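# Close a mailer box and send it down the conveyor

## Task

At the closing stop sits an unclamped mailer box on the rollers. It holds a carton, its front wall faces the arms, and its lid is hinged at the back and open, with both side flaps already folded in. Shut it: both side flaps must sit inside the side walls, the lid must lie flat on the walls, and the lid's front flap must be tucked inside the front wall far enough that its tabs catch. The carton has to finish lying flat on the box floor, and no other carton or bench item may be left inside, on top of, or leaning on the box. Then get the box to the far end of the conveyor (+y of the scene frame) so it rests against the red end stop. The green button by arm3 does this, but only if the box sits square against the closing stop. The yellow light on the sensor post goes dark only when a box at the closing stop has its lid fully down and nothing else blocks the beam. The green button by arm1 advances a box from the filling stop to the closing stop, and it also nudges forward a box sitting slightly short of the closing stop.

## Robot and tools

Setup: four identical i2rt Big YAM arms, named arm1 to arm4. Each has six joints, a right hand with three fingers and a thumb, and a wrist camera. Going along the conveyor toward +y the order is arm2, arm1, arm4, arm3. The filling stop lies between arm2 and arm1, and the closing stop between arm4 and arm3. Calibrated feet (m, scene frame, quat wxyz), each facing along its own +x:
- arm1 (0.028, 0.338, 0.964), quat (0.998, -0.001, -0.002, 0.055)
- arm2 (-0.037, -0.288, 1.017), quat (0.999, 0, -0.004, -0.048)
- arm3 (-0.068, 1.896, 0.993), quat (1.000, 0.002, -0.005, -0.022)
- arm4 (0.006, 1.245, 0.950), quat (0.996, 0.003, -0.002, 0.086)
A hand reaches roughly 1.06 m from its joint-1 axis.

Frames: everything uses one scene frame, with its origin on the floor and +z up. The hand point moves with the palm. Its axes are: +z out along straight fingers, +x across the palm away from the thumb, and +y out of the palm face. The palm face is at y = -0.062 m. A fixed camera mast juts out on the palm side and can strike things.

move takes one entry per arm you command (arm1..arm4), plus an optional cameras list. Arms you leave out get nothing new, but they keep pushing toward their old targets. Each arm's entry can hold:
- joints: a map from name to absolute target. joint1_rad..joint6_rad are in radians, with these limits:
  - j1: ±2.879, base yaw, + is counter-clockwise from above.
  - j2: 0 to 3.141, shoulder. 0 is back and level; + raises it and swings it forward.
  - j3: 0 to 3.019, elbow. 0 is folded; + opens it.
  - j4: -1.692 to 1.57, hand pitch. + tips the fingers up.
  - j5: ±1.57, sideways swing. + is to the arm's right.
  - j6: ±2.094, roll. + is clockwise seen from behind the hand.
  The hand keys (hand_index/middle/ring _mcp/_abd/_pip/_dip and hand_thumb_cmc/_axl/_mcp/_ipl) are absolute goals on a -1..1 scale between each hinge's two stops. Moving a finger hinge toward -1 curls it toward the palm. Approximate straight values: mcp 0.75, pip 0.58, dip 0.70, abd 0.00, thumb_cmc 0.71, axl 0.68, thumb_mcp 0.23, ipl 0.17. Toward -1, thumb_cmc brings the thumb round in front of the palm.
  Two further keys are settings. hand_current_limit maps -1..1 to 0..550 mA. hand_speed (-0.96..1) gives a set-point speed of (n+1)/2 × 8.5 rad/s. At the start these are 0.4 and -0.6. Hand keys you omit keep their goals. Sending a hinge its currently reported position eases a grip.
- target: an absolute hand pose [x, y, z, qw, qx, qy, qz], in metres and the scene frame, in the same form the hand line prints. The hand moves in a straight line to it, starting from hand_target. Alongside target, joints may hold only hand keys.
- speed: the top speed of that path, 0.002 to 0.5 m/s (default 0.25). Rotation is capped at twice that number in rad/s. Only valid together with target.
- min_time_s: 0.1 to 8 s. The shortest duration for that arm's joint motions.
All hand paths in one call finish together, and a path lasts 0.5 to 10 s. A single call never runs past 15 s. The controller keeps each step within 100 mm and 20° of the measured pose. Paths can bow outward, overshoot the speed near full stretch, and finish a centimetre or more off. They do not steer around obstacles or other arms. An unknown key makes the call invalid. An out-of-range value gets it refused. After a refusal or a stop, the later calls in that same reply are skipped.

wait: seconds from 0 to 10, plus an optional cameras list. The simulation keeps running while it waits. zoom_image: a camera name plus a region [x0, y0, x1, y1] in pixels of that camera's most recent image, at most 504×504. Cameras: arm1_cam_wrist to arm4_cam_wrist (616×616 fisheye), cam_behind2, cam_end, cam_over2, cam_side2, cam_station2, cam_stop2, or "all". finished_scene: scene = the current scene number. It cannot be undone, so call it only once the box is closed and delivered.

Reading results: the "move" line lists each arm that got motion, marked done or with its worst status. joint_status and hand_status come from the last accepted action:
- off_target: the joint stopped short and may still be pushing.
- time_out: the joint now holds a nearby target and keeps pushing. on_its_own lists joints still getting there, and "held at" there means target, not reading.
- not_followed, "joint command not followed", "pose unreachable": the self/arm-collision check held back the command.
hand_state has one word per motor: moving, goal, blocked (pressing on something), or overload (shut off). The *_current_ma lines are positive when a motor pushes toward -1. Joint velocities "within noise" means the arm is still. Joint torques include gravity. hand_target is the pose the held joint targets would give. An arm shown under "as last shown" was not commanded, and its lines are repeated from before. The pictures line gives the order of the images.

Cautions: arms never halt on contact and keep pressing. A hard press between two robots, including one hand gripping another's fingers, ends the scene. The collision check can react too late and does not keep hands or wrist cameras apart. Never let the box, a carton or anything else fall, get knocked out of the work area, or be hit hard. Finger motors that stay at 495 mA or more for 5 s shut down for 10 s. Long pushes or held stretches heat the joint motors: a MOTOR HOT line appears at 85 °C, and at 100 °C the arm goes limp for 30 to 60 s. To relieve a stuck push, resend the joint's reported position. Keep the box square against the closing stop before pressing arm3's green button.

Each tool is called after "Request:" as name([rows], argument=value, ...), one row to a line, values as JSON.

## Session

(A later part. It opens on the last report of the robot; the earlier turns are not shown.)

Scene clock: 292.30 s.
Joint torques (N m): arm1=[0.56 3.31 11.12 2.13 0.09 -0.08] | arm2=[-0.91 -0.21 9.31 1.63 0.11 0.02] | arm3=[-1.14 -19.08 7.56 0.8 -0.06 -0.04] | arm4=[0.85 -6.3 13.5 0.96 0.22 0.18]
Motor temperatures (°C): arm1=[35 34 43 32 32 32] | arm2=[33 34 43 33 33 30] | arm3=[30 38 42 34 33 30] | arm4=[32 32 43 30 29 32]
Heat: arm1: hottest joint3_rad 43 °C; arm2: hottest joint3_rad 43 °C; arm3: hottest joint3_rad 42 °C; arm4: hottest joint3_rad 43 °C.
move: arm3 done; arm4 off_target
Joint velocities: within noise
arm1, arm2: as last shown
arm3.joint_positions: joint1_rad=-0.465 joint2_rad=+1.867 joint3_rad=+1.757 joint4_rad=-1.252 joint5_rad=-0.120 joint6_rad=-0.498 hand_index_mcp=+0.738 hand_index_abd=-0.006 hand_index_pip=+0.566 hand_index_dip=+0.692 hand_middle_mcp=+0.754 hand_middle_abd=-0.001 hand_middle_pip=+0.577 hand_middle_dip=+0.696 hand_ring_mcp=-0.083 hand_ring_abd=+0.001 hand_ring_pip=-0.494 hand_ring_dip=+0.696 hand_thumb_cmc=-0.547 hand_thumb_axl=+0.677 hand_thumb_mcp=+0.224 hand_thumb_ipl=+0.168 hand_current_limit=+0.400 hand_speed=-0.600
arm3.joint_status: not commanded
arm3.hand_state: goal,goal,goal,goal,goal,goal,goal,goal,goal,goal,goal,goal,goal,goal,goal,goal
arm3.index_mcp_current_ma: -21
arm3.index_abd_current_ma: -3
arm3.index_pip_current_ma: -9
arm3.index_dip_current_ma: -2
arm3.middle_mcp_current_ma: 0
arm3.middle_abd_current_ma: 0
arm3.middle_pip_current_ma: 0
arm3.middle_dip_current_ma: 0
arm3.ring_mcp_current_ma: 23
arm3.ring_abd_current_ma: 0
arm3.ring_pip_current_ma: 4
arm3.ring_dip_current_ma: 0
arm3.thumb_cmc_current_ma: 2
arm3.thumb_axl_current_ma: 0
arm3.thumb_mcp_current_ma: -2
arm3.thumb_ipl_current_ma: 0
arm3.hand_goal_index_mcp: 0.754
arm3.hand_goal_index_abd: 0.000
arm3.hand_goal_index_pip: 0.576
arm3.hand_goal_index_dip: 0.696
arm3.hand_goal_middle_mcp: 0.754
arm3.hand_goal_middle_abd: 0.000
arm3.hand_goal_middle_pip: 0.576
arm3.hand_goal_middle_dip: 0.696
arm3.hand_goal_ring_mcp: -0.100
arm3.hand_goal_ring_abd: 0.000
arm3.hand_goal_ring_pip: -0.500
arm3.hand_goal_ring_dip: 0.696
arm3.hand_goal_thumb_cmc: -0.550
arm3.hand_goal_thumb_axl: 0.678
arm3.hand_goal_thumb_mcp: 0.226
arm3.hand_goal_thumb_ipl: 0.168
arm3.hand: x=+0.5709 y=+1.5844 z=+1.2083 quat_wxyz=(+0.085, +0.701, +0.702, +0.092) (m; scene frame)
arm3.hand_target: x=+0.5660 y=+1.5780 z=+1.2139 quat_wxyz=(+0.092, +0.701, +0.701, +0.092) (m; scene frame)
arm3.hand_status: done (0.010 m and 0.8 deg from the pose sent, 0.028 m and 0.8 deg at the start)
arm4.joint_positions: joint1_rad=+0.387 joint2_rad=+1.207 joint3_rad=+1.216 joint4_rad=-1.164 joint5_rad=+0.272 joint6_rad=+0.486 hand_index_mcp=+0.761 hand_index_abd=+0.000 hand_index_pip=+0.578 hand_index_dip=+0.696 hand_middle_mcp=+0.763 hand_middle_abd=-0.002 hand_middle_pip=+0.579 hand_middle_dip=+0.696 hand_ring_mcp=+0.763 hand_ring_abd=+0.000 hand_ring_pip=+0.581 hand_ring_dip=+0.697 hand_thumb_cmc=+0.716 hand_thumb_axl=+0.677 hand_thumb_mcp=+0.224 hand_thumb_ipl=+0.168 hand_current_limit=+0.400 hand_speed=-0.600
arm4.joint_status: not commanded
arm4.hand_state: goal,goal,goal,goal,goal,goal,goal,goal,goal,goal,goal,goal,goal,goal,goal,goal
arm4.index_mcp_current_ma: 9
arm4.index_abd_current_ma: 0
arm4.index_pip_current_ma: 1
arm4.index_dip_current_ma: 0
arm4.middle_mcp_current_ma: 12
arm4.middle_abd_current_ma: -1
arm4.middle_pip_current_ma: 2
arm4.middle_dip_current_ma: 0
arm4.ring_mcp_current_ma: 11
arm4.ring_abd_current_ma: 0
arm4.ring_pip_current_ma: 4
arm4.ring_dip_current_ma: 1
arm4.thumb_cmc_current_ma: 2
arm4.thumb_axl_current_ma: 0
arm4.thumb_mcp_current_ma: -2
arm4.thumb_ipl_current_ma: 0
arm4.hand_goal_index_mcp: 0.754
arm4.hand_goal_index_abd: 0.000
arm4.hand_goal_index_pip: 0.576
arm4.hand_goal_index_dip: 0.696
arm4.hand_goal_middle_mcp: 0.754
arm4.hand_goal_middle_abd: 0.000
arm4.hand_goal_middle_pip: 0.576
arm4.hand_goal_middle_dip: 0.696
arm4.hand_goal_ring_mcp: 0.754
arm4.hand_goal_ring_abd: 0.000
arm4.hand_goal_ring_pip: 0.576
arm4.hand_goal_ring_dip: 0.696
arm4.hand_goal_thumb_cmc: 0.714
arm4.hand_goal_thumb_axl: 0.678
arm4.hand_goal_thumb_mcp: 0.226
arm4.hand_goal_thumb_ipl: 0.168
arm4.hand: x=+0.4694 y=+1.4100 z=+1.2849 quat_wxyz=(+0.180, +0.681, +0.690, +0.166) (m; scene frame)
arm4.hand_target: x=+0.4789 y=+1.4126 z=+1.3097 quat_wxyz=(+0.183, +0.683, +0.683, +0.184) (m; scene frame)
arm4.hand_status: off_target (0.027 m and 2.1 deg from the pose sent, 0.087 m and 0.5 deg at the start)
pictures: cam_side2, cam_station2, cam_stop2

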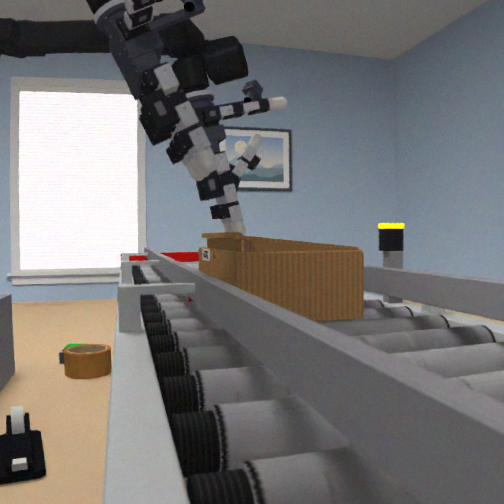

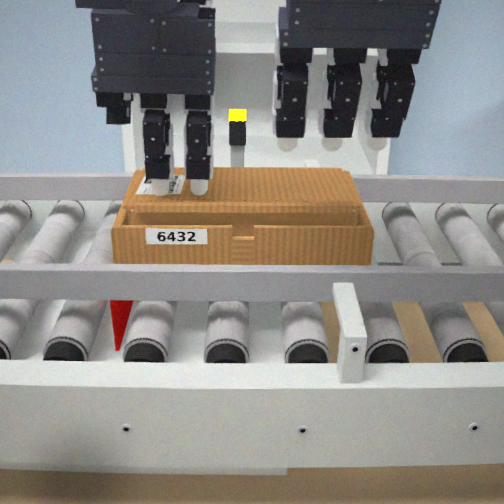

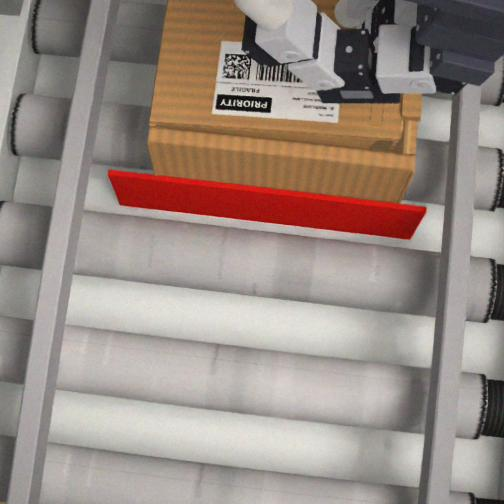

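Request:
move(arm4={"target": [0.54, 1.413, 1.27, 0.183, 0.683, 0.683, 0.183], "speed": 0.2})

Request:
move(arm3={"target": [0.563, 1.578, 1.194, 0.0923, 0.7011, 0.7011, 0.0923], "speed": 0.06}, arm4={"target": [0.535, 1.413, 1.19, 0.183, 0.683, 0.683, 0.183], "speed": 0.1}, cameras=["cam_side2", "cam_station2", "cam_stop2", "cam_behind2"])

Request:
zoom_image(camera="cam_side2", region=[180, 150, 380, 340])

Request:
zoom_image(camera="cam_stop2", region=[140, 0, 504, 240])

Scene clock: 296.63 s.
Joint torques (N m): arm1=[0.5 3.19 11.14 2.13 0.09 -0.09] | arm2=[-0.91 -0.26 9.31 1.65 0.11 0.01] | arm3=[-1.14 -19.08 7.57 0.81 -0.05 -0.04] | arm4=[0.79 -9.11 13.7 1.94 0.15 0.02]
Motor temperatures (°C): arm1=[35 34 43 32 32 32] | arm2=[33 34 43 33 33 30] | arm3=[30 39 42 34 33 30] | arm4=[32 32 45 30 29 32]
Heat: arm1: hottest joint3_rad 43 °C; arm2: hottest joint3_rad 43 °C; arm3: hottest joint3_rad 42 °C; arm4: hottest joint3_rad 45 °C.
move: arm4 off_target
Joint velocities: within noise
arm1.joint_positions: joint1_rad=-0.028 joint2_rad=+0.527 joint3_rad=+1.338 joint4_rad=-1.204 joint5_rad=+0.017 joint6_rad=+1.039 hand_index_mcp=+0.756 hand_index_abd=+0.001 hand_index_pip=+0.577 hand_index_dip=+0.696 hand_middle_mcp=+0.756 hand_middle_abd=+0.001 hand_middle_pip=+0.577 hand_middle_dip=+0.696 hand_ring_mcp=+0.756 hand_ring_abd=+0.000 hand_ring_pip=+0.577 hand_ring_dip=+0.696 hand_thumb_cmc=+0.715 hand_thumb_axl=+0.677 hand_thumb_mcp=+0.226 hand_thumb_ipl=+0.168 hand_current_limit=+0.400 hand_speed=-0.600
arm1.joint_status: not commanded
arm1.hand_state: goal,goal,goal,goal,goal,goal,goal,goal,goal,goal,goal,goal,goal,goal,goal,goal
arm1.index_mcp_current_ma: 0
arm1.index_abd_current_ma: 0
arm1.index_pip_current_ma: 0
arm1.index_dip_current_ma: 0
arm1.middle_mcp_current_ma: 0
arm1.middle_abd_current_ma: 0
arm1.middle_pip_current_ma: 0
arm1.middle_dip_current_ma: 0
arm1.ring_mcp_current_ma: 0
arm1.ring_abd_current_ma: 0
arm1.ring_pip_current_ma: 0
arm1.ring_dip_current_ma: 0
arm1.thumb_cmc_current_ma: 0
arm1.thumb_axl_current_ma: 0
arm1.thumb_mcp_current_ma: 0
arm1.thumb_ipl_current_ma: 0
arm1.hand_goal_index_mcp: 0.754
arm1.hand_goal_index_abd: 0.000
arm1.hand_goal_index_pip: 0.576
arm1.hand_goal_index_dip: 0.696
arm1.hand_goal_middle_mcp: 0.754
arm1.hand_goal_middle_abd: 0.000
arm1.hand_goal_middle_pip: 0.576
arm1.hand_goal_middle_dip: 0.696
arm1.hand_goal_ring_mcp: 0.754
arm1.hand_goal_ring_abd: 0.000
arm1.hand_goal_ring_pip: 0.576
arm1.hand_goal_ring_dip: 0.696
arm1.hand_goal_thumb_cmc: 0.714
arm1.hand_goal_thumb_axl: 0.678
arm1.hand_goal_thumb_mcp: 0.226
arm1.hand_goal_thumb_ipl: 0.168
arm1.hand: x=+0.2607 y=+0.2706 z=+1.5488 quat_wxyz=(+0.132, +0.793, +0.247, +0.540) (m; scene frame)
arm1.hand_target: x=+0.2565 y=+0.2703 z=+1.5591 quat_wxyz=(+0.134, +0.787, +0.245, +0.550) (m; scene frame)
arm1.hand_status: not commanded
arm2.joint_positions: joint1_rad=+0.071 joint2_rad=+0.612 joint3_rad=+1.367 joint4_rad=-1.164 joint5_rad=+0.018 joint6_rad=+1.115 hand_index_mcp=+0.755 hand_index_abd=+0.001 hand_index_pip=+0.577 hand_index_dip=+0.696 hand_middle_mcp=+0.755 hand_middle_abd=+0.001 hand_middle_pip=+0.577 hand_middle_dip=+0.696 hand_ring_mcp=+0.755 hand_ring_abd=+0.001 hand_ring_pip=+0.577 hand_ring_dip=+0.696 hand_thumb_cmc=+0.715 hand_thumb_axl=+0.677 hand_thumb_mcp=+0.226 hand_thumb_ipl=+0.168 hand_current_limit=+0.400 hand_speed=-0.600
arm2.joint_status: not commanded
arm2.hand_state: goal,goal,goal,goal,goal,goal,goal,goal,goal,goal,goal,goal,goal,goal,goal,overload
arm2.index_mcp_current_ma: 0
arm2.index_abd_current_ma: 0
arm2.index_pip_current_ma: 0
arm2.index_dip_current_ma: 0
arm2.middle_mcp_current_ma: 0
arm2.middle_abd_current_ma: 0
arm2.middle_pip_current_ma: 0
arm2.middle_dip_current_ma: 0
arm2.ring_mcp_current_ma: 0
arm2.ring_abd_current_ma: 0
arm2.ring_pip_current_ma: 0
arm2.ring_dip_current_ma: 0
arm2.thumb_cmc_current_ma: 0
arm2.thumb_axl_current_ma: 0
arm2.thumb_mcp_current_ma: 0
arm2.thumb_ipl_current_ma: 0
arm2.hand_goal_index_mcp: 0.754
arm2.hand_goal_index_abd: 0.000
arm2.hand_goal_index_pip: 0.576
arm2.hand_goal_index_dip: 0.696
arm2.hand_goal_middle_mcp: 0.754
arm2.hand_goal_middle_abd: 0.000
arm2.hand_goal_middle_pip: 0.576
arm2.hand_goal_middle_dip: 0.696
arm2.hand_goal_ring_mcp: 0.754
arm2.hand_goal_ring_abd: 0.000
arm2.hand_goal_ring_pip: 0.576
arm2.hand_goal_ring_dip: 0.696
arm2.hand_goal_thumb_cmc: 0.714
arm2.hand_goal_thumb_axl: 0.678
arm2.hand_goal_thumb_mcp: 0.226
arm2.hand_goal_thumb_ipl: 0.168
arm2.hand: x=+0.2171 y=-0.3838 z=+1.6021 quat_wxyz=(+0.139, +0.815, +0.174, +0.535) (m; scene frame)
arm2.hand_target: x=+0.2134 y=-0.3837 z=+1.6145 quat_wxyz=(+0.142, +0.808, +0.172, +0.546) (m; scene frame)
arm2.hand_status: not commanded
arm3: as last shown
arm4.joint_positions: joint1_rad=+0.313 joint2_rad=+1.347 joint3_rad=+1.222 joint4_rad=-1.059 joint5_rad=+0.241 joint6_rad=+0.437 hand_index_mcp=+0.761 hand_index_abd=+0.000 hand_index_pip=+0.578 hand_index_dip=+0.696 hand_middle_mcp=+0.763 hand_middle_abd=-0.002 hand_middle_pip=+0.579 hand_middle_dip=+0.696 hand_ring_mcp=+0.762 hand_ring_abd=+0.000 hand_ring_pip=+0.581 hand_ring_dip=+0.697 hand_thumb_cmc=+0.716 hand_thumb_axl=+0.677 hand_thumb_mcp=+0.224 hand_thumb_ipl=+0.168 hand_current_limit=+0.400 hand_speed=-0.600
arm4.joint_status: not commanded
arm4.hand_state: goal,goal,goal,goal,goal,goal,goal,goal,goal,goal,goal,goal,goal,goal,goal,goal
arm4.index_mcp_current_ma: 9
arm4.index_abd_current_ma: 0
arm4.index_pip_current_ma: 1
arm4.index_dip_current_ma: 0
arm4.middle_mcp_current_ma: 11
arm4.middle_abd_current_ma: -1
arm4.middle_pip_current_ma: 2
arm4.middle_dip_current_ma: 0
arm4.ring_mcp_current_ma: 10
arm4.ring_abd_current_ma: 0
arm4.ring_pip_current_ma: 4
arm4.ring_dip_current_ma: 1
arm4.thumb_cmc_current_ma: 2
arm4.thumb_axl_current_ma: 0
arm4.thumb_mcp_current_ma: -2
arm4.thumb_ipl_current_ma: 0
arm4.hand_goal_index_mcp: 0.754
arm4.hand_goal_index_abd: 0.000
arm4.hand_goal_index_pip: 0.576
arm4.hand_goal_index_dip: 0.696
arm4.hand_goal_middle_mcp: 0.754
arm4.hand_goal_middle_abd: 0.000
arm4.hand_goal_middle_pip: 0.576
arm4.hand_goal_middle_dip: 0.696
arm4.hand_goal_ring_mcp: 0.754
arm4.hand_goal_ring_abd: 0.000
arm4.hand_goal_ring_pip: 0.576
arm4.hand_goal_ring_dip: 0.696
arm4.hand_goal_thumb_cmc: 0.714
arm4.hand_goal_thumb_axl: 0.678
arm4.hand_goal_thumb_mcp: 0.226
arm4.hand_goal_thumb_ipl: 0.168
arm4.hand: x=+0.5207 y=+1.4051 z=+1.2335 quat_wxyz=(+0.172, +0.689, +0.689, +0.147) (m; scene frame)
arm4.hand_target: x=+0.5373 y=+1.4119 z=+1.2701 quat_wxyz=(+0.183, +0.683, +0.683, +0.183) (m; scene frame)
arm4.hand_status: off_target (0.042 m and 4.4 deg from the pose sent, 0.072 m and 2.1 deg at the start)
pictures: none

Scene clock: 298.20 s.
Joint torques (N m): arm1=[0.56 3.25 11.15 2.15 0.08 -0.08] | arm2=[-0.85 -0.15 9.33 1.65 0.1 0.01] | arm3=[-1.14 -18.26 7.28 0.81 -0.05 -0.04] | arm4=[1.14 -8.76 8.18 2.11 0.16 0.03]
Motor temperatures (°C): arm1=[35 34 43 32 32 32] | arm2=[33 34 43 33 33 30] | arm3=[30 39 41 34 33 30] | arm4=[32 32 45 30 29 32]
Heat: arm1: hottest joint3_rad 43 °C; arm2: hottest joint3_rad 43 °C; arm3: hottest joint3_rad 41 °C; arm4: hottest joint3_rad 45 °C.
move: arm3 done; arm4 done
Joint velocities: within noise
arm1, arm2: as last shown
arm3.joint_positions: joint1_rad=-0.467 joint2_rad=+1.859 joint3_rad=+1.707 joint4_rad=-1.200 joint5_rad=-0.121 joint6_rad=-0.501 hand_index_mcp=+0.737 hand_index_abd=-0.005 hand_index_pip=+0.565 hand_index_dip=+0.692 hand_middle_mcp=+0.754 hand_middle_abd=-0.001 hand_middle_pip=+0.577 hand_middle_dip=+0.696 hand_ring_mcp=-0.083 hand_ring_abd=+0.001 hand_ring_pip=-0.494 hand_ring_dip=+0.696 hand_thumb_cmc=-0.547 hand_thumb_axl=+0.677 hand_thumb_mcp=+0.223 hand_thumb_ipl=+0.168 hand_current_limit=+0.400 hand_speed=-0.600
arm3.joint_status: not commanded
arm3.hand_state: goal,goal,goal,goal,goal,goal,goal,goal,goal,goal,goal,goal,goal,goal,goal,goal
arm3.index_mcp_current_ma: -24
arm3.index_abd_current_ma: -3
arm3.index_pip_current_ma: -11
arm3.index_dip_current_ma: -3
arm3.middle_mcp_current_ma: 0
arm3.middle_abd_current_ma: 0
arm3.middle_pip_current_ma: 0
arm3.middle_dip_current_ma: 0
arm3.ring_mcp_current_ma: 23
arm3.ring_abd_current_ma: 0
arm3.ring_pip_current_ma: 4
arm3.ring_dip_current_ma: 0
arm3.thumb_cmc_current_ma: 2
arm3.thumb_axl_current_ma: 0
arm3.thumb_mcp_current_ma: -2
arm3.thumb_ipl_current_ma: 0
arm3.hand_goal_index_mcp: 0.754
arm3.hand_goal_index_abd: 0.000
arm3.hand_goal_index_pip: 0.576
arm3.hand_goal_index_dip: 0.696
arm3.hand_goal_middle_mcp: 0.754
arm3.hand_goal_middle_abd: 0.000
arm3.hand_goal_middle_pip: 0.576
arm3.hand_goal_middle_dip: 0.696
arm3.hand_goal_ring_mcp: -0.100
arm3.hand_goal_ring_abd: 0.000
arm3.hand_goal_ring_pip: -0.500
arm3.hand_goal_ring_dip: 0.696
arm3.hand_goal_thumb_cmc: -0.550
arm3.hand_goal_thumb_axl: 0.678
arm3.hand_goal_thumb_mcp: 0.226
arm3.hand_goal_thumb_ipl: 0.168
arm3.hand: x=+0.5683 y=+1.5846 z=+1.1948 quat_wxyz=(+0.090, +0.700, +0.702, +0.093) (m; scene frame)
arm3.hand_target: x=+0.5630 y=+1.5782 z=+1.1939 quat_wxyz=(+0.092, +0.701, +0.701, +0.092) (m; scene frame)
arm3.hand_status: done (0.009 m and 0.3 deg from the pose sent, 0.018 m and 0.8 deg at the start)
arm4.joint_positions: joint1_rad=+0.313 joint2_rad=+1.368 joint3_rad=+1.116 joint4_rad=-0.848 joint5_rad=+0.241 joint6_rad=+0.437 hand_index_mcp=+0.761 hand_index_abd=+0.000 hand_index_pip=+0.578 hand_index_dip=+0.696 hand_middle_mcp=+0.763 hand_middle_abd=-0.002 hand_middle_pip=+0.579 hand_middle_dip=+0.696 hand_ring_mcp=+0.762 hand_ring_abd=+0.000 hand_ring_pip=+0.581 hand_ring_dip=+0.697 hand_thumb_cmc=+0.716 hand_thumb_axl=+0.677 hand_thumb_mcp=+0.224 hand_thumb_ipl=+0.168 hand_current_limit=+0.400 hand_speed=-0.600
arm4.joint_status: not commanded
arm4.hand_state: goal,goal,goal,goal,goal,goal,goal,goal,goal,goal,goal,goal,goal,goal,goal,goal
arm4.index_mcp_current_ma: 9
arm4.index_abd_current_ma: 0
arm4.index_pip_current_ma: 1
arm4.index_dip_current_ma: 0
arm4.middle_mcp_current_ma: 11
arm4.middle_abd_current_ma: -1
arm4.middle_pip_current_ma: 2
arm4.middle_dip_current_ma: 0
arm4.ring_mcp_current_ma: 10
arm4.ring_abd_current_ma: 0
arm4.ring_pip_current_ma: 4
arm4.ring_dip_current_ma: 1
arm4.thumb_cmc_current_ma: 2
arm4.thumb_axl_current_ma: 0
arm4.thumb_mcp_current_ma: -2
arm4.thumb_ipl_current_ma: 0
arm4.hand_goal_index_mcp: 0.754
arm4.hand_goal_index_abd: 0.000
arm4.hand_goal_index_pip: 0.576
arm4.hand_goal_index_dip: 0.696
arm4.hand_goal_middle_mcp: 0.754
arm4.hand_goal_middle_abd: 0.000
arm4.hand_goal_middle_pip: 0.576
arm4.hand_goal_middle_dip: 0.696
arm4.hand_goal_ring_mcp: 0.754
arm4.hand_goal_ring_abd: 0.000
arm4.hand_goal_ring_pip: 0.576
arm4.hand_goal_ring_dip: 0.696
arm4.hand_goal_thumb_cmc: 0.714
arm4.hand_goal_thumb_axl: 0.678
arm4.hand_goal_thumb_mcp: 0.226
arm4.hand_goal_thumb_ipl: 0.168
arm4.hand: x=+0.5334 y=+1.4120 z=+1.1993 quat_wxyz=(+0.184, +0.687, +0.679, +0.186) (m; scene frame)
arm4.hand_target: x=+0.5348 y=+1.4130 z=+1.1901 quat_wxyz=(+0.183, +0.683, +0.683, +0.183) (m; scene frame)
arm4.hand_status: done (0.010 m and 0.7 deg from the pose sent, 0.047 m and 4.4 deg at the start)
pictures: cam_behind2, cam_side2, cam_station2, cam_stop2

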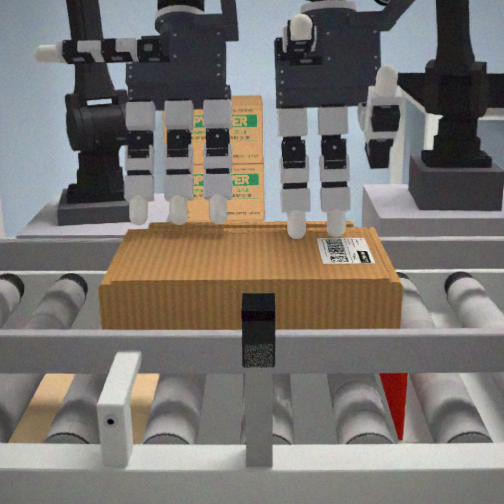

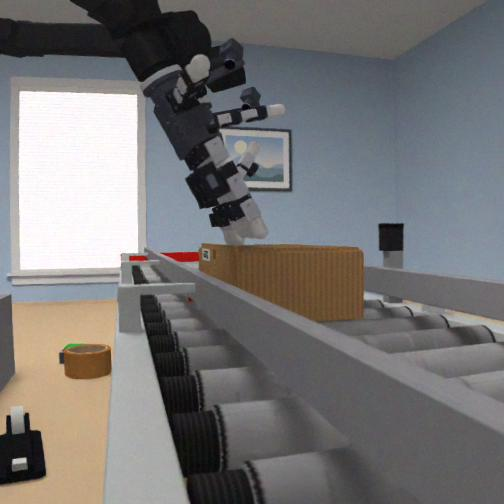

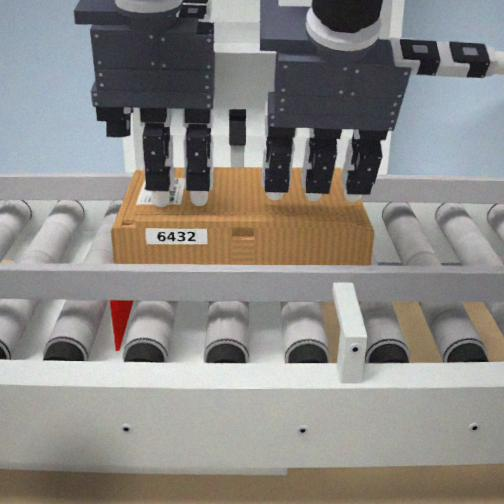

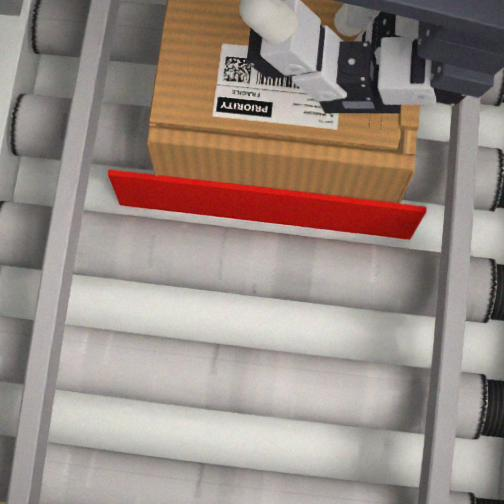

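Scaled by 2.520.

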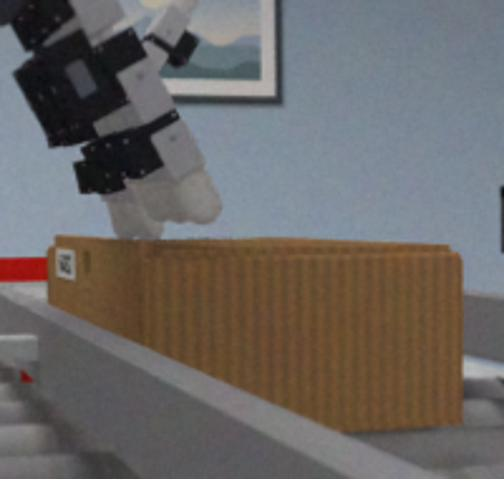

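Scaled by 1.385.

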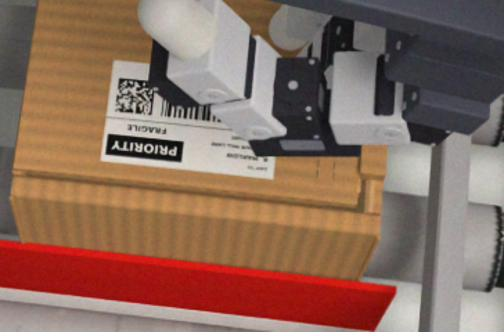

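Request:
move(arm3={"target": [0.560, 1.578, 1.178, 0.0923, 0.7011, 0.7011, 0.0923], "speed": 0.06}, arm4={"target": [0.530, 1.413, 1.163, 0.183, 0.683, 0.683, 0.183], "speed": 0.06}, cameras=["cam_side2", "cam_station2", "cam_stop2", "cam_behind2"])

Request:
zoom_image(camera="cam_side2", region=[180, 150, 380, 340])

Request:
zoom_image(camera="cam_station2", region=[90, 150, 400, 290])

Scene clock: 303.20 s.
Joint torques (N m): arm1=[0.62 3.25 11.14 2.11 0.09 -0.08] | arm2=[-0.79 -0.21 9.31 1.65 0.1 0.02] | arm3=[-1.2 -16.32 6.76 0.99 0.05 -0.04] | arm4=[1.55 -7.77 7.12 2.37 0.11 0.07]
Motor temperatures (°C): arm1=[35 34 43 32 32 32] | arm2=[33 34 43 33 33 30] | arm3=[30 39 41 34 33 30] | arm4=[32 32 45 30 29 32]
Heat: arm1: hottest joint3_rad 43 °C; arm2: hottest joint3_rad 43 °C; arm3: hottest joint3_rad 41 °C; arm4: hottest joint3_rad 45 °C.
move: arm3 off_target; arm4 off_target
Joint velocities: within noise
arm1, arm2: as last shown
arm3.joint_positions: joint1_rad=-0.470 joint2_rad=+1.841 joint3_rad=+1.672 joint4_rad=-1.161 joint5_rad=-0.125 joint6_rad=-0.504 hand_index_mcp=+0.737 hand_index_abd=-0.006 hand_index_pip=+0.565 hand_index_dip=+0.692 hand_middle_mcp=+0.754 hand_middle_abd=-0.003 hand_middle_pip=+0.577 hand_middle_dip=+0.696 hand_ring_mcp=-0.083 hand_ring_abd=+0.001 hand_ring_pip=-0.494 hand_ring_dip=+0.696 hand_thumb_cmc=-0.547 hand_thumb_axl=+0.677 hand_thumb_mcp=+0.223 hand_thumb_ipl=+0.168 hand_current_limit=+0.400 hand_speed=-0.600
arm3.joint_status: not commanded
arm3.hand_state: goal,goal,goal,goal,goal,goal,goal,goal,goal,goal,goal,goal,goal,goal,goal,goal
arm3.index_mcp_current_ma: -24
arm3.index_abd_current_ma: -4
arm3.index_pip_current_ma: -11
arm3.index_dip_current_ma: -3
arm3.middle_mcp_current_ma: 0
arm3.middle_abd_current_ma: -1
arm3.middle_pip_current_ma: 0
arm3.middle_dip_current_ma: 0
arm3.ring_mcp_current_ma: 23
arm3.ring_abd_current_ma: 0
arm3.ring_pip_current_ma: 4
arm3.ring_dip_current_ma: 0
arm3.thumb_cmc_current_ma: 2
arm3.thumb_axl_current_ma: 0
arm3.thumb_mcp_current_ma: -2
arm3.thumb_ipl_current_ma: 0
arm3.hand_goal_index_mcp: 0.754
arm3.hand_goal_index_abd: 0.000
arm3.hand_goal_index_pip: 0.576
arm3.hand_goal_index_dip: 0.696
arm3.hand_goal_middle_mcp: 0.754
arm3.hand_goal_middle_abd: 0.000
arm3.hand_goal_middle_pip: 0.576
arm3.hand_goal_middle_dip: 0.696
arm3.hand_goal_ring_mcp: -0.100
arm3.hand_goal_ring_abd: 0.000
arm3.hand_goal_ring_pip: -0.500
arm3.hand_goal_ring_dip: 0.696
arm3.hand_goal_thumb_cmc: -0.550
arm3.hand_goal_thumb_axl: 0.678
arm3.hand_goal_thumb_mcp: 0.226
arm3.hand_goal_thumb_ipl: 0.168
arm3.hand: x=+0.5655 y=+1.5850 z=+1.1946 quat_wxyz=(+0.100, +0.698, +0.702, +0.097) (m; scene frame)
arm3.hand_target: x=+0.5599 y=+1.5783 z=+1.1783 quat_wxyz=(+0.092, +0.701, +0.701, +0.092) (m; scene frame)
arm3.hand_status: off_target (0.019 m and 1.1 deg from the pose sent, 0.020 m and 0.3 deg at the start)
arm4.joint_positions: joint1_rad=+0.313 joint2_rad=+1.365 joint3_rad=+1.066 joint4_rad=-0.781 joint5_rad=+0.245 joint6_rad=+0.437 hand_index_mcp=+0.765 hand_index_abd=+0.004 hand_index_pip=+0.582 hand_index_dip=+0.701 hand_middle_mcp=+0.762 hand_middle_abd=-0.002 hand_middle_pip=+0.578 hand_middle_dip=+0.696 hand_ring_mcp=+0.762 hand_ring_abd=+0.000 hand_ring_pip=+0.581 hand_ring_dip=+0.697 hand_thumb_cmc=+0.716 hand_thumb_axl=+0.677 hand_thumb_mcp=+0.224 hand_thumb_ipl=+0.168 hand_current_limit=+0.400 hand_speed=-0.600
arm4.joint_status: not commanded
arm4.hand_state: goal,goal,goal,goal,goal,goal,goal,goal,goal,goal,goal,goal,goal,goal,goal,goal
arm4.index_mcp_current_ma: 16
arm4.index_abd_current_ma: 3
arm4.index_pip_current_ma: 6
arm4.index_dip_current_ma: 4
arm4.middle_mcp_current_ma: 9
arm4.middle_abd_current_ma: -1
arm4.middle_pip_current_ma: 2
arm4.middle_dip_current_ma: 0
arm4.ring_mcp_current_ma: 10
arm4.ring_abd_current_ma: 0
arm4.ring_pip_current_ma: 4
arm4.ring_dip_current_ma: 1
arm4.thumb_cmc_current_ma: 2
arm4.thumb_axl_current_ma: 0
arm4.thumb_mcp_current_ma: -2
arm4.thumb_ipl_current_ma: 0
arm4.hand_goal_index_mcp: 0.754
arm4.hand_goal_index_abd: 0.000
arm4.hand_goal_index_pip: 0.576
arm4.hand_goal_index_dip: 0.696
arm4.hand_goal_middle_mcp: 0.754
arm4.hand_goal_middle_abd: 0.000
arm4.hand_goal_middle_pip: 0.576
arm4.hand_goal_middle_dip: 0.696
arm4.hand_goal_ring_mcp: 0.754
arm4.hand_goal_ring_abd: 0.000
arm4.hand_goal_ring_pip: 0.576
arm4.hand_goal_ring_dip: 0.696
arm4.hand_goal_thumb_cmc: 0.714
arm4.hand_goal_thumb_axl: 0.678
arm4.hand_goal_thumb_mcp: 0.226
arm4.hand_goal_thumb_ipl: 0.168
arm4.hand: x=+0.5313 y=+1.4102 z=+1.1858 quat_wxyz=(+0.188, +0.686, +0.676, +0.194) (m; scene frame)
arm4.hand_target: x=+0.5293 y=+1.4126 z=+1.1633 quat_wxyz=(+0.183, +0.683, +0.683, +0.183) (m; scene frame)
arm4.hand_status: off_target (0.023 m and 1.7 deg from the pose sent, 0.036 m and 0.7 deg at the start)
pictures: cam_behind2, cam_side2, cam_station2, cam_stop2

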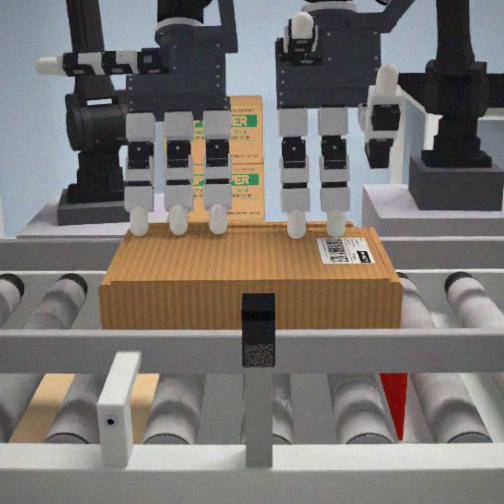

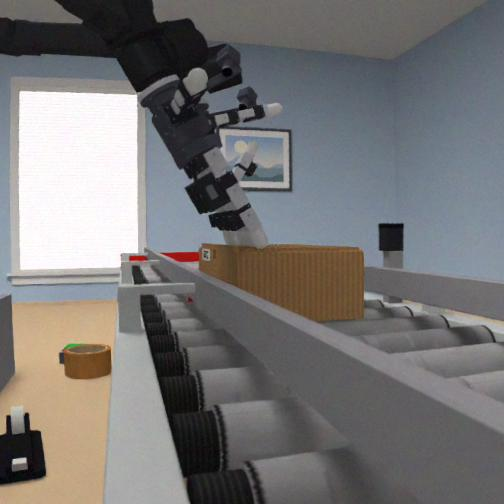

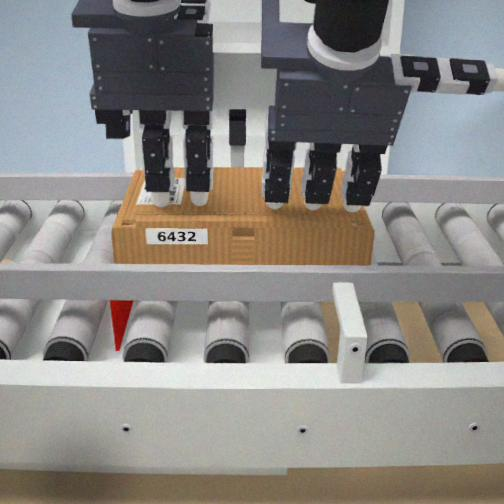

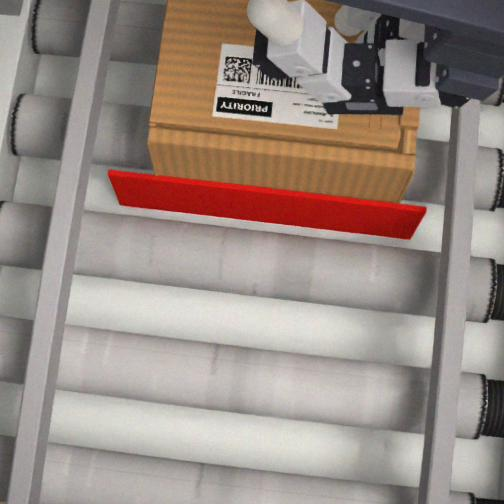

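Scaled by 2.520.

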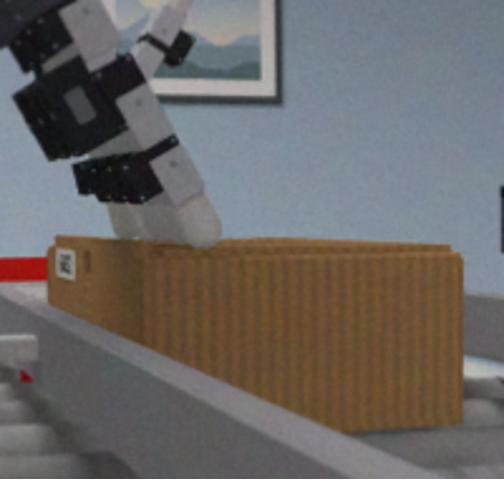

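Scaled by 1.626.

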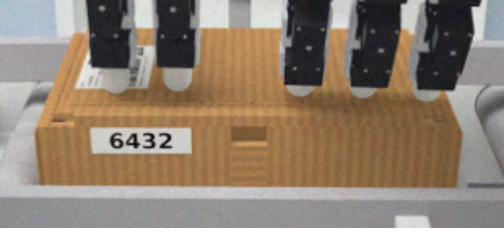

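Request:
move(arm3={"target": [0.52, 1.62, 1.33, 0.0923, 0.7011, 0.7011, 0.0923], "speed": 0.2}, arm4={"target": [0.43, 1.38, 1.33, 0.183, 0.683, 0.683, 0.183], "speed": 0.2}, cameras=["cam_side2", "cam_station2", "cam_stop2", "cam_behind2", "cam_over2"])

Request:
zoom_image(camera="cam_side2", region=[180, 150, 380, 340])

Request:
zoom_image(camera="cam_station2", region=[90, 150, 400, 290])

Request:
zoom_image(camera="cam_stop2", region=[140, 0, 504, 240])

Scene clock: 309.00 s.
Joint torques (N m): arm1=[0.5 3.25 11.15 2.17 0.08 -0.09] | arm2=[-0.73 -0.21 9.32 1.63 0.11 0.02] | arm3=[0.56 -15.62 12.4 0.2 0 0.21] | arm4=[1.67 -4.13 13.39 0.99 0.42 0.28]
Motor temperatures (°C): arm1=[34 34 44 32 32 32] | arm2=[33 34 43 33 33 30] | arm3=[30 39 41 34 33 30] | arm4=[32 33 44 30 29 32]
Heat: arm1: hottest joint3_rad 44 °C; arm2: hottest joint3_rad 43 °C; arm3: hottest joint3_rad 41 °C; arm4: hottest joint3_rad 44 °C.
move: arm3 off_target; arm4 off_target
Joint velocities: within noise
arm1, arm2: as last shown
arm3.joint_positions: joint1_rad=-0.459 joint2_rad=+1.689 joint3_rad=+1.767 joint4_rad=-1.475 joint5_rad=-0.116 joint6_rad=-0.493 hand_index_mcp=+0.752 hand_index_abd=+0.000 hand_index_pip=+0.573 hand_index_dip=+0.693 hand_middle_mcp=+0.753 hand_middle_abd=-0.001 hand_middle_pip=+0.573 hand_middle_dip=+0.695 hand_ring_mcp=-0.083 hand_ring_abd=+0.001 hand_ring_pip=-0.494 hand_ring_dip=+0.696 hand_thumb_cmc=-0.547 hand_thumb_axl=+0.677 hand_thumb_mcp=+0.223 hand_thumb_ipl=+0.168 hand_current_limit=+0.400 hand_speed=-0.600
arm3.joint_status: not commanded
arm3.hand_state: goal,goal,goal,goal,goal,goal,goal,goal,goal,goal,goal,goal,goal,goal,goal,goal
arm3.index_mcp_current_ma: -1
arm3.index_abd_current_ma: 0
arm3.index_pip_current_ma: -2
arm3.index_dip_current_ma: -2
arm3.middle_mcp_current_ma: -1
arm3.middle_abd_current_ma: 0
arm3.middle_pip_current_ma: -2
arm3.middle_dip_current_ma: 0
arm3.ring_mcp_current_ma: 23
arm3.ring_abd_current_ma: 0
arm3.ring_pip_current_ma: 4
arm3.ring_dip_current_ma: 0
arm3.thumb_cmc_current_ma: 2
arm3.thumb_axl_current_ma: 0
arm3.thumb_mcp_current_ma: -2
arm3.thumb_ipl_current_ma: 0
arm3.hand_goal_index_mcp: 0.754
arm3.hand_goal_index_abd: 0.000
arm3.hand_goal_index_pip: 0.576
arm3.hand_goal_index_dip: 0.696
arm3.hand_goal_middle_mcp: 0.754
arm3.hand_goal_middle_abd: 0.000
arm3.hand_goal_middle_pip: 0.576
arm3.hand_goal_middle_dip: 0.696
arm3.hand_goal_ring_mcp: -0.100
arm3.hand_goal_ring_abd: 0.000
arm3.hand_goal_ring_pip: -0.500
arm3.hand_goal_ring_dip: 0.696
arm3.hand_goal_thumb_cmc: -0.550
arm3.hand_goal_thumb_axl: 0.678
arm3.hand_goal_thumb_mcp: 0.226
arm3.hand_goal_thumb_ipl: 0.168
arm3.hand: x=+0.5101 y=+1.6203 z=+1.3004 quat_wxyz=(+0.069, +0.703, +0.703, +0.085) (m; scene frame)
arm3.hand_target: x=+0.5187 y=+1.6207 z=+1.3298 quat_wxyz=(+0.093, +0.701, +0.701, +0.093) (m; scene frame)
arm3.hand_status: off_target (0.031 m and 2.8 deg from the pose sent, 0.147 m and 1.1 deg at the start)
arm4.joint_positions: joint1_rad=+0.368 joint2_rad=+1.058 joint3_rad=+1.157 joint4_rad=-1.253 joint5_rad=+0.263 joint6_rad=+0.468 hand_index_mcp=+0.761 hand_index_abd=+0.003 hand_index_pip=+0.579 hand_index_dip=+0.699 hand_middle_mcp=+0.762 hand_middle_abd=-0.002 hand_middle_pip=+0.578 hand_middle_dip=+0.696 hand_ring_mcp=+0.762 hand_ring_abd=+0.000 hand_ring_pip=+0.581 hand_ring_dip=+0.697 hand_thumb_cmc=+0.716 hand_thumb_axl=+0.677 hand_thumb_mcp=+0.224 hand_thumb_ipl=+0.168 hand_current_limit=+0.400 hand_speed=-0.600
arm4.joint_status: not commanded
arm4.hand_state: goal,goal,goal,goal,goal,goal,goal,goal,goal,goal,goal,goal,goal,goal,goal,goal
arm4.index_mcp_current_ma: 8
arm4.index_abd_current_ma: 2
arm4.index_pip_current_ma: 2
arm4.index_dip_current_ma: 2
arm4.middle_mcp_current_ma: 9
arm4.middle_abd_current_ma: -1
arm4.middle_pip_current_ma: 2
arm4.middle_dip_current_ma: 0
arm4.ring_mcp_current_ma: 10
arm4.ring_abd_current_ma: 0
arm4.ring_pip_current_ma: 4
arm4.ring_dip_current_ma: 1
arm4.thumb_cmc_current_ma: 2
arm4.thumb_axl_current_ma: 0
arm4.thumb_mcp_current_ma: -2
arm4.thumb_ipl_current_ma: 0
arm4.hand_goal_index_mcp: 0.754
arm4.hand_goal_index_abd: 0.000
arm4.hand_goal_index_pip: 0.576
arm4.hand_goal_index_dip: 0.696
arm4.hand_goal_middle_mcp: 0.754
arm4.hand_goal_middle_abd: 0.000
arm4.hand_goal_middle_pip: 0.576
arm4.hand_goal_middle_dip: 0.696
arm4.hand_goal_ring_mcp: 0.754
arm4.hand_goal_ring_abd: 0.000
arm4.hand_goal_ring_pip: 0.576
arm4.hand_goal_ring_dip: 0.696
arm4.hand_goal_thumb_cmc: 0.714
arm4.hand_goal_thumb_axl: 0.678
arm4.hand_goal_thumb_mcp: 0.226
arm4.hand_goal_thumb_ipl: 0.168
arm4.hand: x=+0.4236 y=+1.3743 z=+1.3035 quat_wxyz=(+0.179, +0.681, +0.691, +0.165) (m; scene frame)
arm4.hand_target: x=+0.4289 y=+1.3795 z=+1.3296 quat_wxyz=(+0.183, +0.683, +0.683, +0.184) (m; scene frame)
arm4.hand_status: off_target (0.028 m and 2.4 deg from the pose sent, 0.179 m and 1.7 deg at the start)
pictures: cam_behind2, cam_over2, cam_side2, cam_station2, cam_stop2

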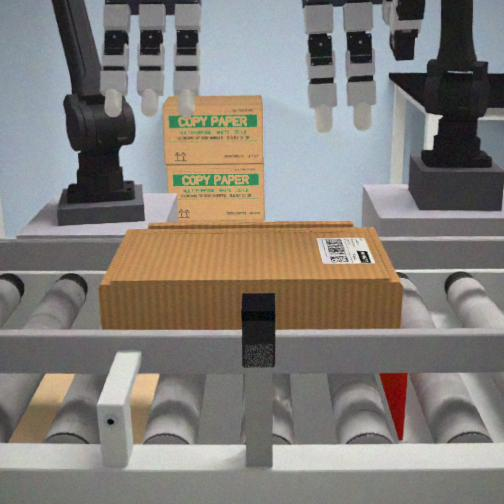

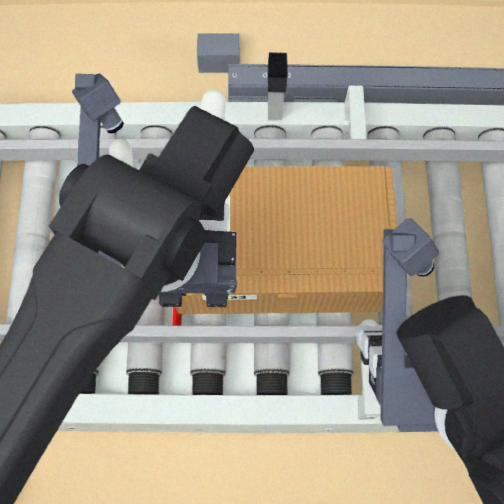

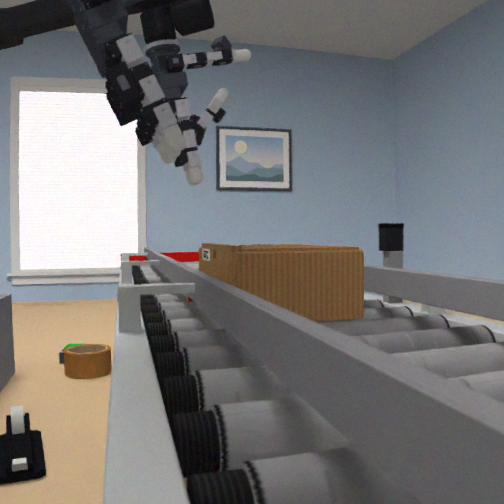

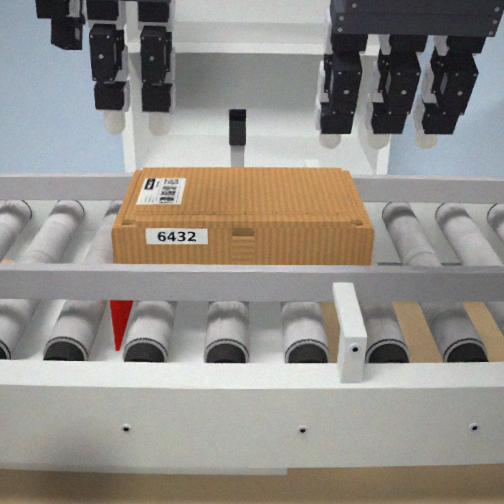

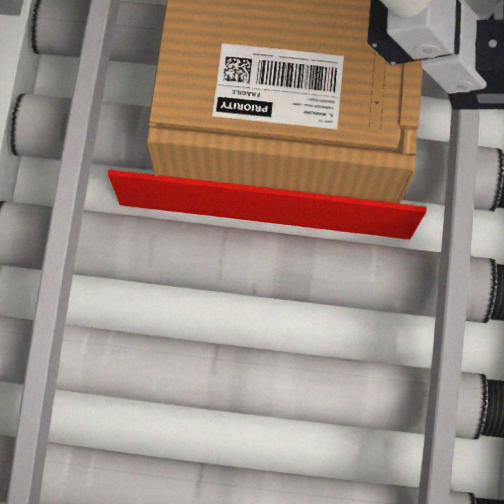

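Scaled by 2.520.

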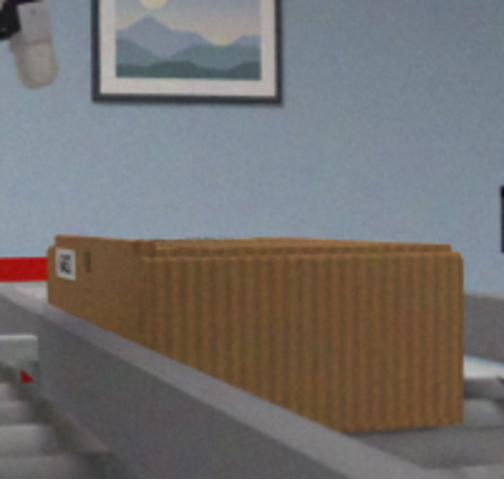

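Scaled by 1.626.

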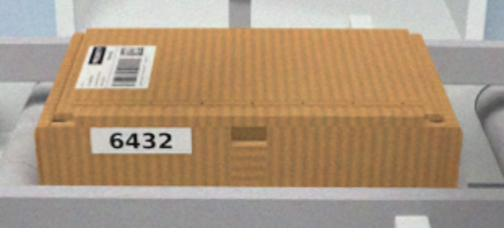

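Scaled by 1.385.

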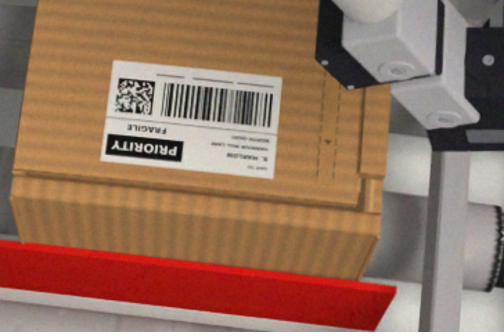

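Request:
move(arm3={"target": [0.32, 1.90, 1.32, 0.0178, 0.4063, 0.9127, 0.0399], "speed": 0.35, "joints": {"hand_ring_mcp": -0.6, "hand_ring_pip": -0.6, "hand_middle_mcp": -0.6, "hand_middle_pip": -0.6}}, cameras=["arm3_cam_wrist", "cam_end"])

Scene clock: 326.63 s.
Joint torques (N m): arm1=[0.56 3.19 11.11 2.13 0.09 -0.09] | arm2=[-0.91 -0.21 9.31 1.65 0.1 0.02] | arm3=[0.44 -6.07 7.8 -0.06 -0.05 -0.01] | arm4=[1.79 -4.07 13.38 0.9 0.41 0.3]
Motor temperatures (°C): arm1=[34 34 44 32 32 32] | arm2=[33 34 43 33 33 30] | arm3=[30 40 44 33 33 30] | arm4=[32 32 47 30 29 32]
Heat: arm1: hottest joint3_rad 44 °C; arm2: hottest joint3_rad 43 °C; arm3: hottest joint3_rad 44 °C; arm4: hottest joint3_rad 47 °C.
move: arm3 done
Joint velocities: within noise
arm1, arm2, arm4: as last shown
arm3.joint_positions: joint1_rad=-0.107 joint2_rad=+1.146 joint3_rad=+1.301 joint4_rad=-1.675 joint5_rad=-0.062 joint6_rad=-0.866 hand_index_mcp=+0.752 hand_index_abd=+0.000 hand_index_pip=+0.573 hand_index_dip=+0.693 hand_middle_mcp=-0.583 hand_middle_abd=-0.001 hand_middle_pip=-0.597 hand_middle_dip=+0.695 hand_ring_mcp=-0.584 hand_ring_abd=+0.001 hand_ring_pip=-0.597 hand_ring_dip=+0.696 hand_thumb_cmc=-0.548 hand_thumb_axl=+0.677 hand_thumb_mcp=+0.223 hand_thumb_ipl=+0.168 hand_current_limit=+0.400 hand_speed=-0.600
arm3.joint_status: all done
arm3.hand_state: goal,goal,goal,goal,goal,goal,goal,goal,goal,goal,goal,goal,goal,goal,goal,goal
arm3.index_mcp_current_ma: -1
arm3.index_abd_current_ma: 0
arm3.index_pip_current_ma: -2
arm3.index_dip_current_ma: -2
arm3.middle_mcp_current_ma: 23
arm3.middle_abd_current_ma: 0
arm3.middle_pip_current_ma: 2
arm3.middle_dip_current_ma: 0
arm3.ring_mcp_current_ma: 22
arm3.ring_abd_current_ma: 0
arm3.ring_pip_current_ma: 1
arm3.ring_dip_current_ma: 0
arm3.thumb_cmc_current_ma: 1
arm3.thumb_axl_current_ma: 0
arm3.thumb_mcp_current_ma: -2
arm3.thumb_ipl_current_ma: 0
arm3.hand_goal_index_mcp: 0.754
arm3.hand_goal_index_abd: 0.000
arm3.hand_goal_index_pip: 0.576
arm3.hand_goal_index_dip: 0.696
arm3.hand_goal_middle_mcp: -0.600
arm3.hand_goal_middle_abd: 0.000
arm3.hand_goal_middle_pip: -0.600
arm3.hand_goal_middle_dip: 0.696
arm3.hand_goal_ring_mcp: -0.600
arm3.hand_goal_ring_abd: 0.000
arm3.hand_goal_ring_pip: -0.600
arm3.hand_goal_ring_dip: 0.696
arm3.hand_goal_thumb_cmc: -0.550
arm3.hand_goal_thumb_axl: 0.678
arm3.hand_goal_thumb_mcp: 0.226
arm3.hand_goal_thumb_ipl: 0.168
arm3.hand: x=+0.3232 y=+1.8953 z=+1.3193 quat_wxyz=(+0.020, +0.414, +0.909, +0.041) (m; scene frame)
arm3.hand_target: x=+0.3200 y=+1.9000 z=+1.3200 quat_wxyz=(+0.018, +0.406, +0.913, +0.040) (m; scene frame)
arm3.hand_status: done (0.006 m and 1.0 deg from the pose sent, 0.339 m and 42.6 deg at the start)
arm4.joint_positions: joint1_rad=+0.368 joint2_rad=+1.058 joint3_rad=+1.157 joint4_rad=-1.253 joint5_rad=+0.264 joint6_rad=+0.468 hand_index_mcp=+0.761 hand_index_abd=+0.003 hand_index_pip=+0.579 hand_index_dip=+0.699 hand_middle_mcp=+0.762 hand_middle_abd=-0.002 hand_middle_pip=+0.578 hand_middle_dip=+0.696 hand_ring_mcp=+0.762 hand_ring_abd=+0.000 hand_ring_pip=+0.581 hand_ring_dip=+0.697 hand_thumb_cmc=+0.716 hand_thumb_axl=+0.677 hand_thumb_mcp=+0.224 hand_thumb_ipl=+0.168 hand_current_limit=+0.400 hand_speed=-0.600
arm4.hand: x=+0.4236 y=+1.3742 z=+1.3035 quat_wxyz=(+0.179, +0.681, +0.691, +0.164) (m; scene frame)
arm4.hand_target: x=+0.4290 y=+1.3795 z=+1.3296 quat_wxyz=(+0.183, +0.683, +0.683, +0.184) (m; scene frame)
pictures: arm3_cam_wrist, cam_end
camera_calibration:
arm3_cam_wrist: T_world_to_cam=[[0.977031, -0.2091, 0.0410723, 0.0651664], [-0.182434, -0.721156, 0.668321, 0.495236], [-0.110126, -0.660463, -0.742739, 2.39188], [0, 0, 0, 1]] pos_world=[0.290087, 1.95052, 1.44289]

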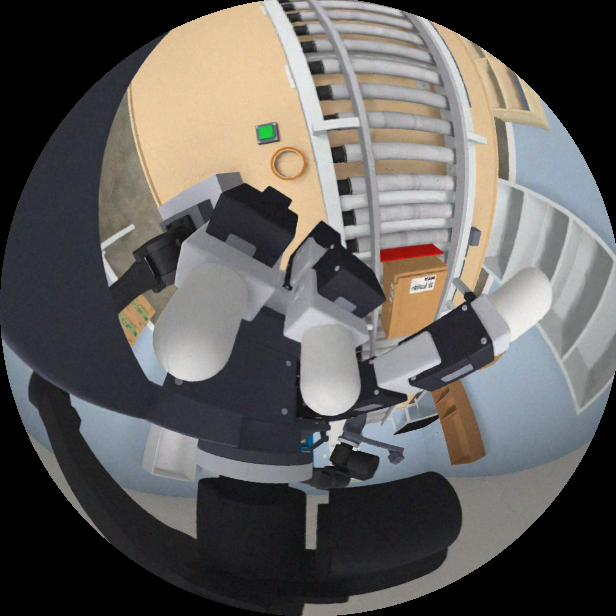

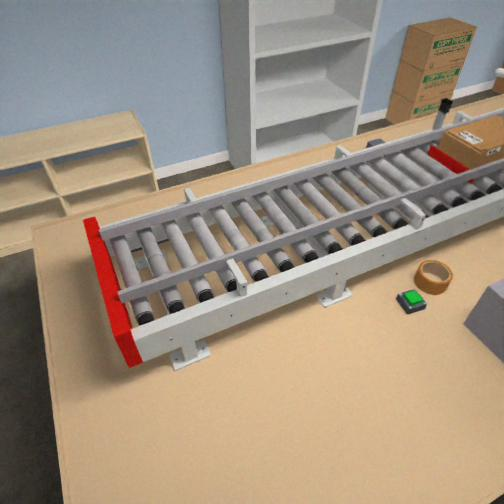

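Request:
move(arm3={"target": [0.254, 2.185, 1.10, 0.0178, 0.4063, 0.9127, 0.0399], "speed": 0.35}, cameras=["arm3_cam_wrist", "cam_end"])

Scene clock: 335.70 s.
Joint torques (N m): arm1=[0.56 3.25 11.14 2.14 0.09 -0.08] | arm2=[-0.85 -0.15 9.32 1.62 0.1 0.02] | arm3=[0.44 -6.65 8.06 0.73 0.24 0.21] | arm4=[1.85 -4.13 13.39 0.91 0.41 0.3]
Motor temperatures (°C): arm1=[34 34 44 32 32 32] | arm2=[33 34 43 33 33 30] | arm3=[30 39 43 33 33 30] | arm4=[32 32 48 30 29 32]
Heat: arm1: hottest joint3_rad 44 °C; arm2: hottest joint3_rad 43 °C; arm3: hottest joint3_rad 43 °C; arm4: hottest joint3_rad 48 °C.
move: arm3 done
Joint velocities: within noise
arm1, arm2, arm4: as last shown
arm3.joint_positions: joint1_rad=+0.830 joint2_rad=+1.302 joint3_rad=+0.832 joint4_rad=-1.042 joint5_rad=-0.001 joint6_rad=+0.052 hand_index_mcp=+0.752 hand_index_abd=+0.000 hand_index_pip=+0.573 hand_index_dip=+0.693 hand_middle_mcp=-0.584 hand_middle_abd=-0.001 hand_middle_pip=-0.597 hand_middle_dip=+0.695 hand_ring_mcp=-0.585 hand_ring_abd=+0.001 hand_ring_pip=-0.597 hand_ring_dip=+0.696 hand_thumb_cmc=-0.548 hand_thumb_axl=+0.677 hand_thumb_mcp=+0.223 hand_thumb_ipl=+0.168 hand_current_limit=+0.400 hand_speed=-0.600
arm3.joint_status: not commanded
arm3.hand_state: goal,goal,goal,goal,goal,goal,goal,goal,goal,goal,goal,goal,goal,goal,goal,goal
arm3.index_mcp_current_ma: -1
arm3.index_abd_current_ma: 0
arm3.index_pip_current_ma: -2
arm3.index_dip_current_ma: -2
arm3.middle_mcp_current_ma: 21
arm3.middle_abd_current_ma: 0
arm3.middle_pip_current_ma: 2
arm3.middle_dip_current_ma: 0
arm3.ring_mcp_current_ma: 20
arm3.ring_abd_current_ma: 0
arm3.ring_pip_current_ma: 1
arm3.ring_dip_current_ma: 0
arm3.thumb_cmc_current_ma: 1
arm3.thumb_axl_current_ma: 0
arm3.thumb_mcp_current_ma: -2
arm3.thumb_ipl_current_ma: 0
arm3.hand_goal_index_mcp: 0.754
arm3.hand_goal_index_abd: 0.000
arm3.hand_goal_index_pip: 0.576
arm3.hand_goal_index_dip: 0.696
arm3.hand_goal_middle_mcp: -0.600
arm3.hand_goal_middle_abd: 0.000
arm3.hand_goal_middle_pip: -0.600
arm3.hand_goal_middle_dip: 0.696
arm3.hand_goal_ring_mcp: -0.600
arm3.hand_goal_ring_abd: 0.000
arm3.hand_goal_ring_pip: -0.600
arm3.hand_goal_ring_dip: 0.696
arm3.hand_goal_thumb_cmc: -0.550
arm3.hand_goal_thumb_axl: 0.678
arm3.hand_goal_thumb_mcp: 0.226
arm3.hand_goal_thumb_ipl: 0.168
arm3.hand: x=+0.2508 y=+2.1771 z=+1.0958 quat_wxyz=(+0.014, +0.406, +0.913, +0.032) (m; scene frame)
arm3.hand_target: x=+0.2539 y=+2.1849 z=+1.1000 quat_wxyz=(+0.018, +0.406, +0.913, +0.040) (m; scene frame)
arm3.hand_status: done (0.009 m and 1.0 deg from the pose sent, 0.370 m and 1.0 deg at the start)
pictures: arm3_cam_wrist, cam_end
camera_calibration:
arm3_cam_wrist: T_world_to_cam=[[0.981355, -0.190367, 0.0265237, 0.177977], [-0.157221, -0.715666, 0.680518, 0.803073], [-0.110566, -0.671999, -0.732252, 2.41776], [0, 0, 0, 1]] pos_world=[0.218924, 2.23335, 1.21918]

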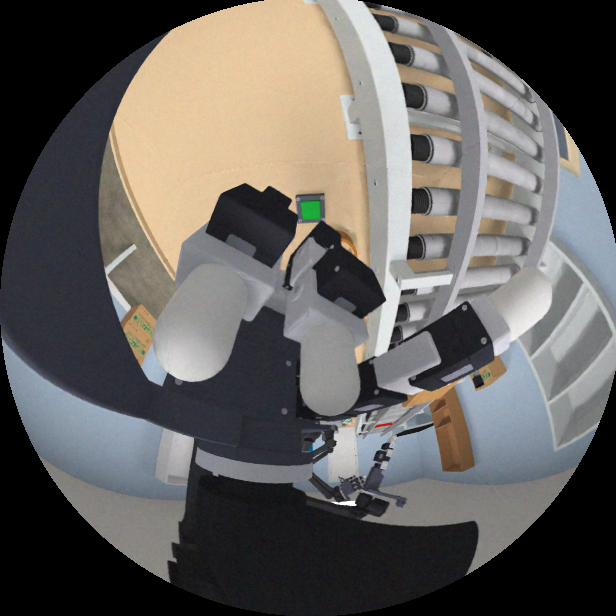

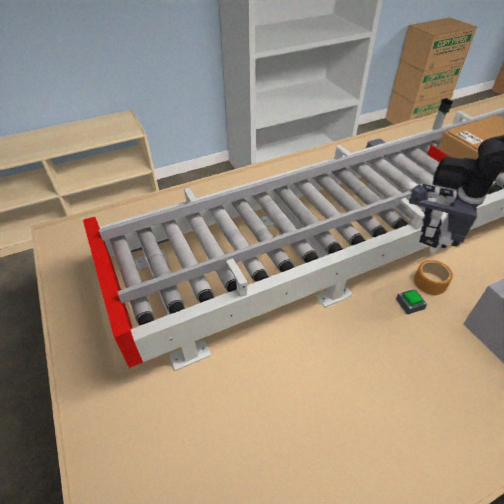

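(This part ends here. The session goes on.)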